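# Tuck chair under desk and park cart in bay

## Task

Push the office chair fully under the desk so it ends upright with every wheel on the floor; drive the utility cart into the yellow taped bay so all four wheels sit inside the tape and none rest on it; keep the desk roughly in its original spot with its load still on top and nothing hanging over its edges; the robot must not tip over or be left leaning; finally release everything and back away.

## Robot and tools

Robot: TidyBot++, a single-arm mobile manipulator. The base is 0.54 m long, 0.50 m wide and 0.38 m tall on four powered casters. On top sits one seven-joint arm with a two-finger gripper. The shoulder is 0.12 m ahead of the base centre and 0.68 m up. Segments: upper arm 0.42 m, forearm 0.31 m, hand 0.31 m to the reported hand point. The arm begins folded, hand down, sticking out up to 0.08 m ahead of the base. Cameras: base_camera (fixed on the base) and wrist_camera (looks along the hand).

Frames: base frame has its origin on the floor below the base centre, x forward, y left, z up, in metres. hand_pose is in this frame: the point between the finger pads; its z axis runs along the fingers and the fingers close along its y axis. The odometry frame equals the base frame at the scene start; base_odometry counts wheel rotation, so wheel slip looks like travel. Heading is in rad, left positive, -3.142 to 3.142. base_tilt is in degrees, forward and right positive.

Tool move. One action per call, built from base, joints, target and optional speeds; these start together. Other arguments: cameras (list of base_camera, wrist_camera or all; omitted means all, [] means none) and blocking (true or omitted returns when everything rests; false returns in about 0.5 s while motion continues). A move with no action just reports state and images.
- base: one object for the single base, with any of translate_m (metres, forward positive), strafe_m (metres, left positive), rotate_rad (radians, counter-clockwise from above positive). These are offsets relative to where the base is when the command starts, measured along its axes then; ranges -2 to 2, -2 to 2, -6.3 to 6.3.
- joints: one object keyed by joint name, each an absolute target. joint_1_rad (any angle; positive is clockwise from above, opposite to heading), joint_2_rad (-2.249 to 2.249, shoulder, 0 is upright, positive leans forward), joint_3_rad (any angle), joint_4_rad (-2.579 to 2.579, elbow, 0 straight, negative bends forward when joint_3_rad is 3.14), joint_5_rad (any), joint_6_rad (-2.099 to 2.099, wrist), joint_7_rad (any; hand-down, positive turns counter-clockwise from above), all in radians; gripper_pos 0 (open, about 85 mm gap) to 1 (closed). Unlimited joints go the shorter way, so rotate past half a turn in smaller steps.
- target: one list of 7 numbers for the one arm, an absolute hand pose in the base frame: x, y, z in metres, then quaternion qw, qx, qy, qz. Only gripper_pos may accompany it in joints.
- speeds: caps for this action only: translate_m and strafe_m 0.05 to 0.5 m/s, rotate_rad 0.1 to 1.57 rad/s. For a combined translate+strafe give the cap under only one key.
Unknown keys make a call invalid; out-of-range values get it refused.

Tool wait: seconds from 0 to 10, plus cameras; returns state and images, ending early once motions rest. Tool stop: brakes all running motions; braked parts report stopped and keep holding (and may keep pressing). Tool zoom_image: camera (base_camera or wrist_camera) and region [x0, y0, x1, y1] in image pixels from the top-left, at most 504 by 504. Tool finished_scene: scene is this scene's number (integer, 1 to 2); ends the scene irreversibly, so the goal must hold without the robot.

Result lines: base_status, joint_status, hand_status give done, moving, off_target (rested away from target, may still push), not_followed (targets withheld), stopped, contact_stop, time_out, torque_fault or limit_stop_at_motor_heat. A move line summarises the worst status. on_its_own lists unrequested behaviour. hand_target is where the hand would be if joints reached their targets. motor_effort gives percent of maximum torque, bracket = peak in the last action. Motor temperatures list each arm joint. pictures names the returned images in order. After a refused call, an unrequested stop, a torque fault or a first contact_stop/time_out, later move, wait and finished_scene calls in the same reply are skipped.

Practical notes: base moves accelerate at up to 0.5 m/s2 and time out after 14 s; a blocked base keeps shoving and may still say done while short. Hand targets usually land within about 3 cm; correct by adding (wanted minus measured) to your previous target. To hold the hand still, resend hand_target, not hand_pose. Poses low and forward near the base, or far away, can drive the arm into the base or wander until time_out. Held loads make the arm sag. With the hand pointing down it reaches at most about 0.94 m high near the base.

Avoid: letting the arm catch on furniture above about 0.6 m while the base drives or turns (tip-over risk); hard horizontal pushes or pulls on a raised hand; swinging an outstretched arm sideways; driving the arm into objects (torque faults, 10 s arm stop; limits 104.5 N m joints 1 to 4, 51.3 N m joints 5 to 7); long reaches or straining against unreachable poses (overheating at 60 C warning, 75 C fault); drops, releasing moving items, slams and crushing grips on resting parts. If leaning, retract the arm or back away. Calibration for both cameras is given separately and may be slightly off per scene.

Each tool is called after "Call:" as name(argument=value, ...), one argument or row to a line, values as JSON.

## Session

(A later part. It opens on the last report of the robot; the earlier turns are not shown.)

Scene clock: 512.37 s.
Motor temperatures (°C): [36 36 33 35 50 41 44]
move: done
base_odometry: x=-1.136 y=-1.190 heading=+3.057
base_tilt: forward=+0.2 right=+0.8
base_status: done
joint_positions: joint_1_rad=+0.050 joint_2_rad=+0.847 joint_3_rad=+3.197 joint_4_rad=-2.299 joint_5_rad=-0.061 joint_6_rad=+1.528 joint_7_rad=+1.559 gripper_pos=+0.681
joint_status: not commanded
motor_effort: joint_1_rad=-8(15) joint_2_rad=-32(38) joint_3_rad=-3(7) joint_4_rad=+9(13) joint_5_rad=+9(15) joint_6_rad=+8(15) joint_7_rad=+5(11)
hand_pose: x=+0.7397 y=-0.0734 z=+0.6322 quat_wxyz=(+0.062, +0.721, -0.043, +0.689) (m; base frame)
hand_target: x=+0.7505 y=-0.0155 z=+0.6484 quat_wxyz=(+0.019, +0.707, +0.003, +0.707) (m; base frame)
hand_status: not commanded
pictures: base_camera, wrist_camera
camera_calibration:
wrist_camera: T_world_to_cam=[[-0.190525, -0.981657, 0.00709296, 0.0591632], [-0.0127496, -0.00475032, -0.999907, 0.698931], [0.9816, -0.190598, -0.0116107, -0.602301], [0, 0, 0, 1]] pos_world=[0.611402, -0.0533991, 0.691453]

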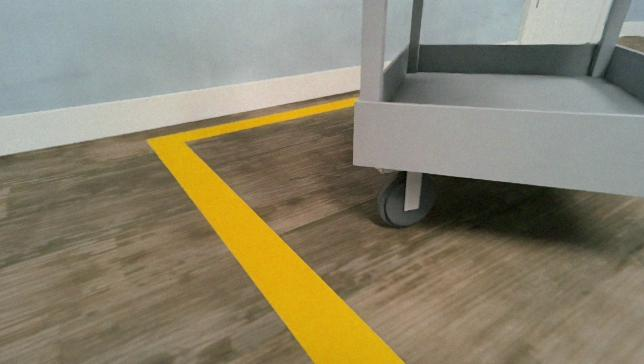

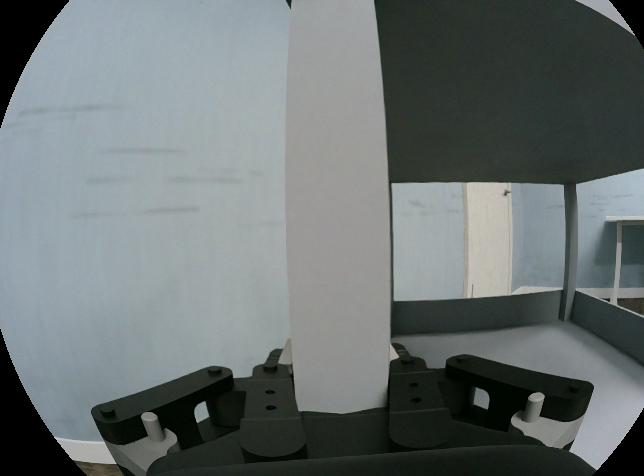

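Call:
move(
  joints={"gripper_pos":0},
  cameras=[],
)

Call:
move(
  base={"translate_m":-0.45},
)

Scene clock: 515.70 s.
Motor temperatures (°C): [36 36 33 35 50 41 44]
move: done
base_odometry: x=-1.136 y=-1.190 heading=+3.057
base_tilt: forward=+0.2 right=+0.8
base_status: not commanded
joint_positions: joint_1_rad=+0.020 joint_2_rad=+0.847 joint_3_rad=+3.197 joint_4_rad=-2.299 joint_5_rad=-0.030 joint_6_rad=+1.528 joint_7_rad=+1.561 gripper_pos=+0.000
joint_status: all done
motor_effort: joint_1_rad=-3(9) joint_2_rad=-33(34) joint_3_rad=-2(4) joint_4_rad=+7(9) joint_5_rad=+1(9) joint_6_rad=+10(11) joint_7_rad=-1(6)
hand_pose: x=+0.7426 y=-0.0456 z=+0.6319 quat_wxyz=(+0.042, +0.723, -0.021, +0.690) (m; base frame)
hand_target: x=+0.7505 y=-0.0155 z=+0.6484 quat_wxyz=(+0.019, +0.707, +0.003, +0.707) (m; base frame)
hand_status: not commanded
pictures: none
No camera images: "cameras" was empty.

Scene clock: 517.97 s.
Motor temperatures (°C): [36 36 33 35 50 41 44]
move: done
base_odometry: x=-0.687 y=-1.228 heading=+3.057
base_tilt: forward=+0.2 right=+0.8
base_status: done
joint_positions: joint_1_rad=+0.009 joint_2_rad=+0.847 joint_3_rad=+3.197 joint_4_rad=-2.297 joint_5_rad=-0.025 joint_6_rad=+1.528 joint_7_rad=+1.561 gripper_pos=+0.000
joint_status: not commanded
motor_effort: joint_1_rad=-1(2) joint_2_rad=-33(35) joint_3_rad=+0(2) joint_4_rad=+6(7) joint_5_rad=+0(1) joint_6_rad=+9(10) joint_7_rad=+0(1)
hand_pose: x=+0.7439 y=-0.0367 z=+0.6325 quat_wxyz=(+0.036, +0.722, -0.015, +0.691) (m; base frame)
hand_target: x=+0.7505 y=-0.0155 z=+0.6484 quat_wxyz=(+0.019, +0.707, +0.003, +0.707) (m; base frame)
hand_status: not commanded
pictures: base_camera, wrist_camera
camera_calibration:
wrist_camera: T_world_to_cam=[[-0.114111, -0.993432, 0.00848877, 0.0377959], [-0.0116704, -0.00720357, -0.999906, 0.698542], [0.993399, -0.114199, -0.0107717, -0.605917], [0, 0, 0, 1]] pos_world=[0.614383, -0.0266158, 0.691628]

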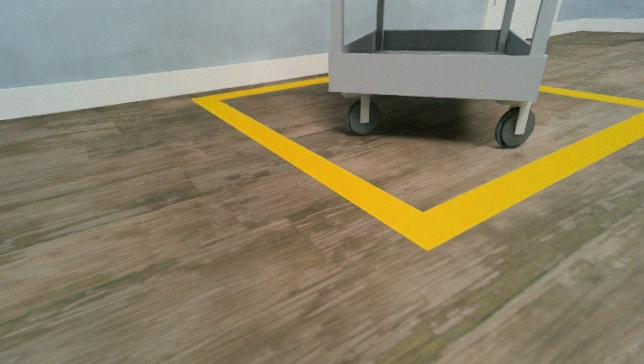

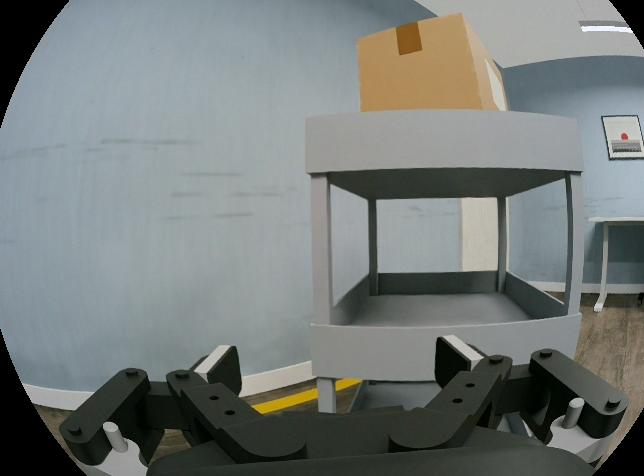

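Call:
finished_scene(
  scene=2,
)

The scene is finished: the task was done.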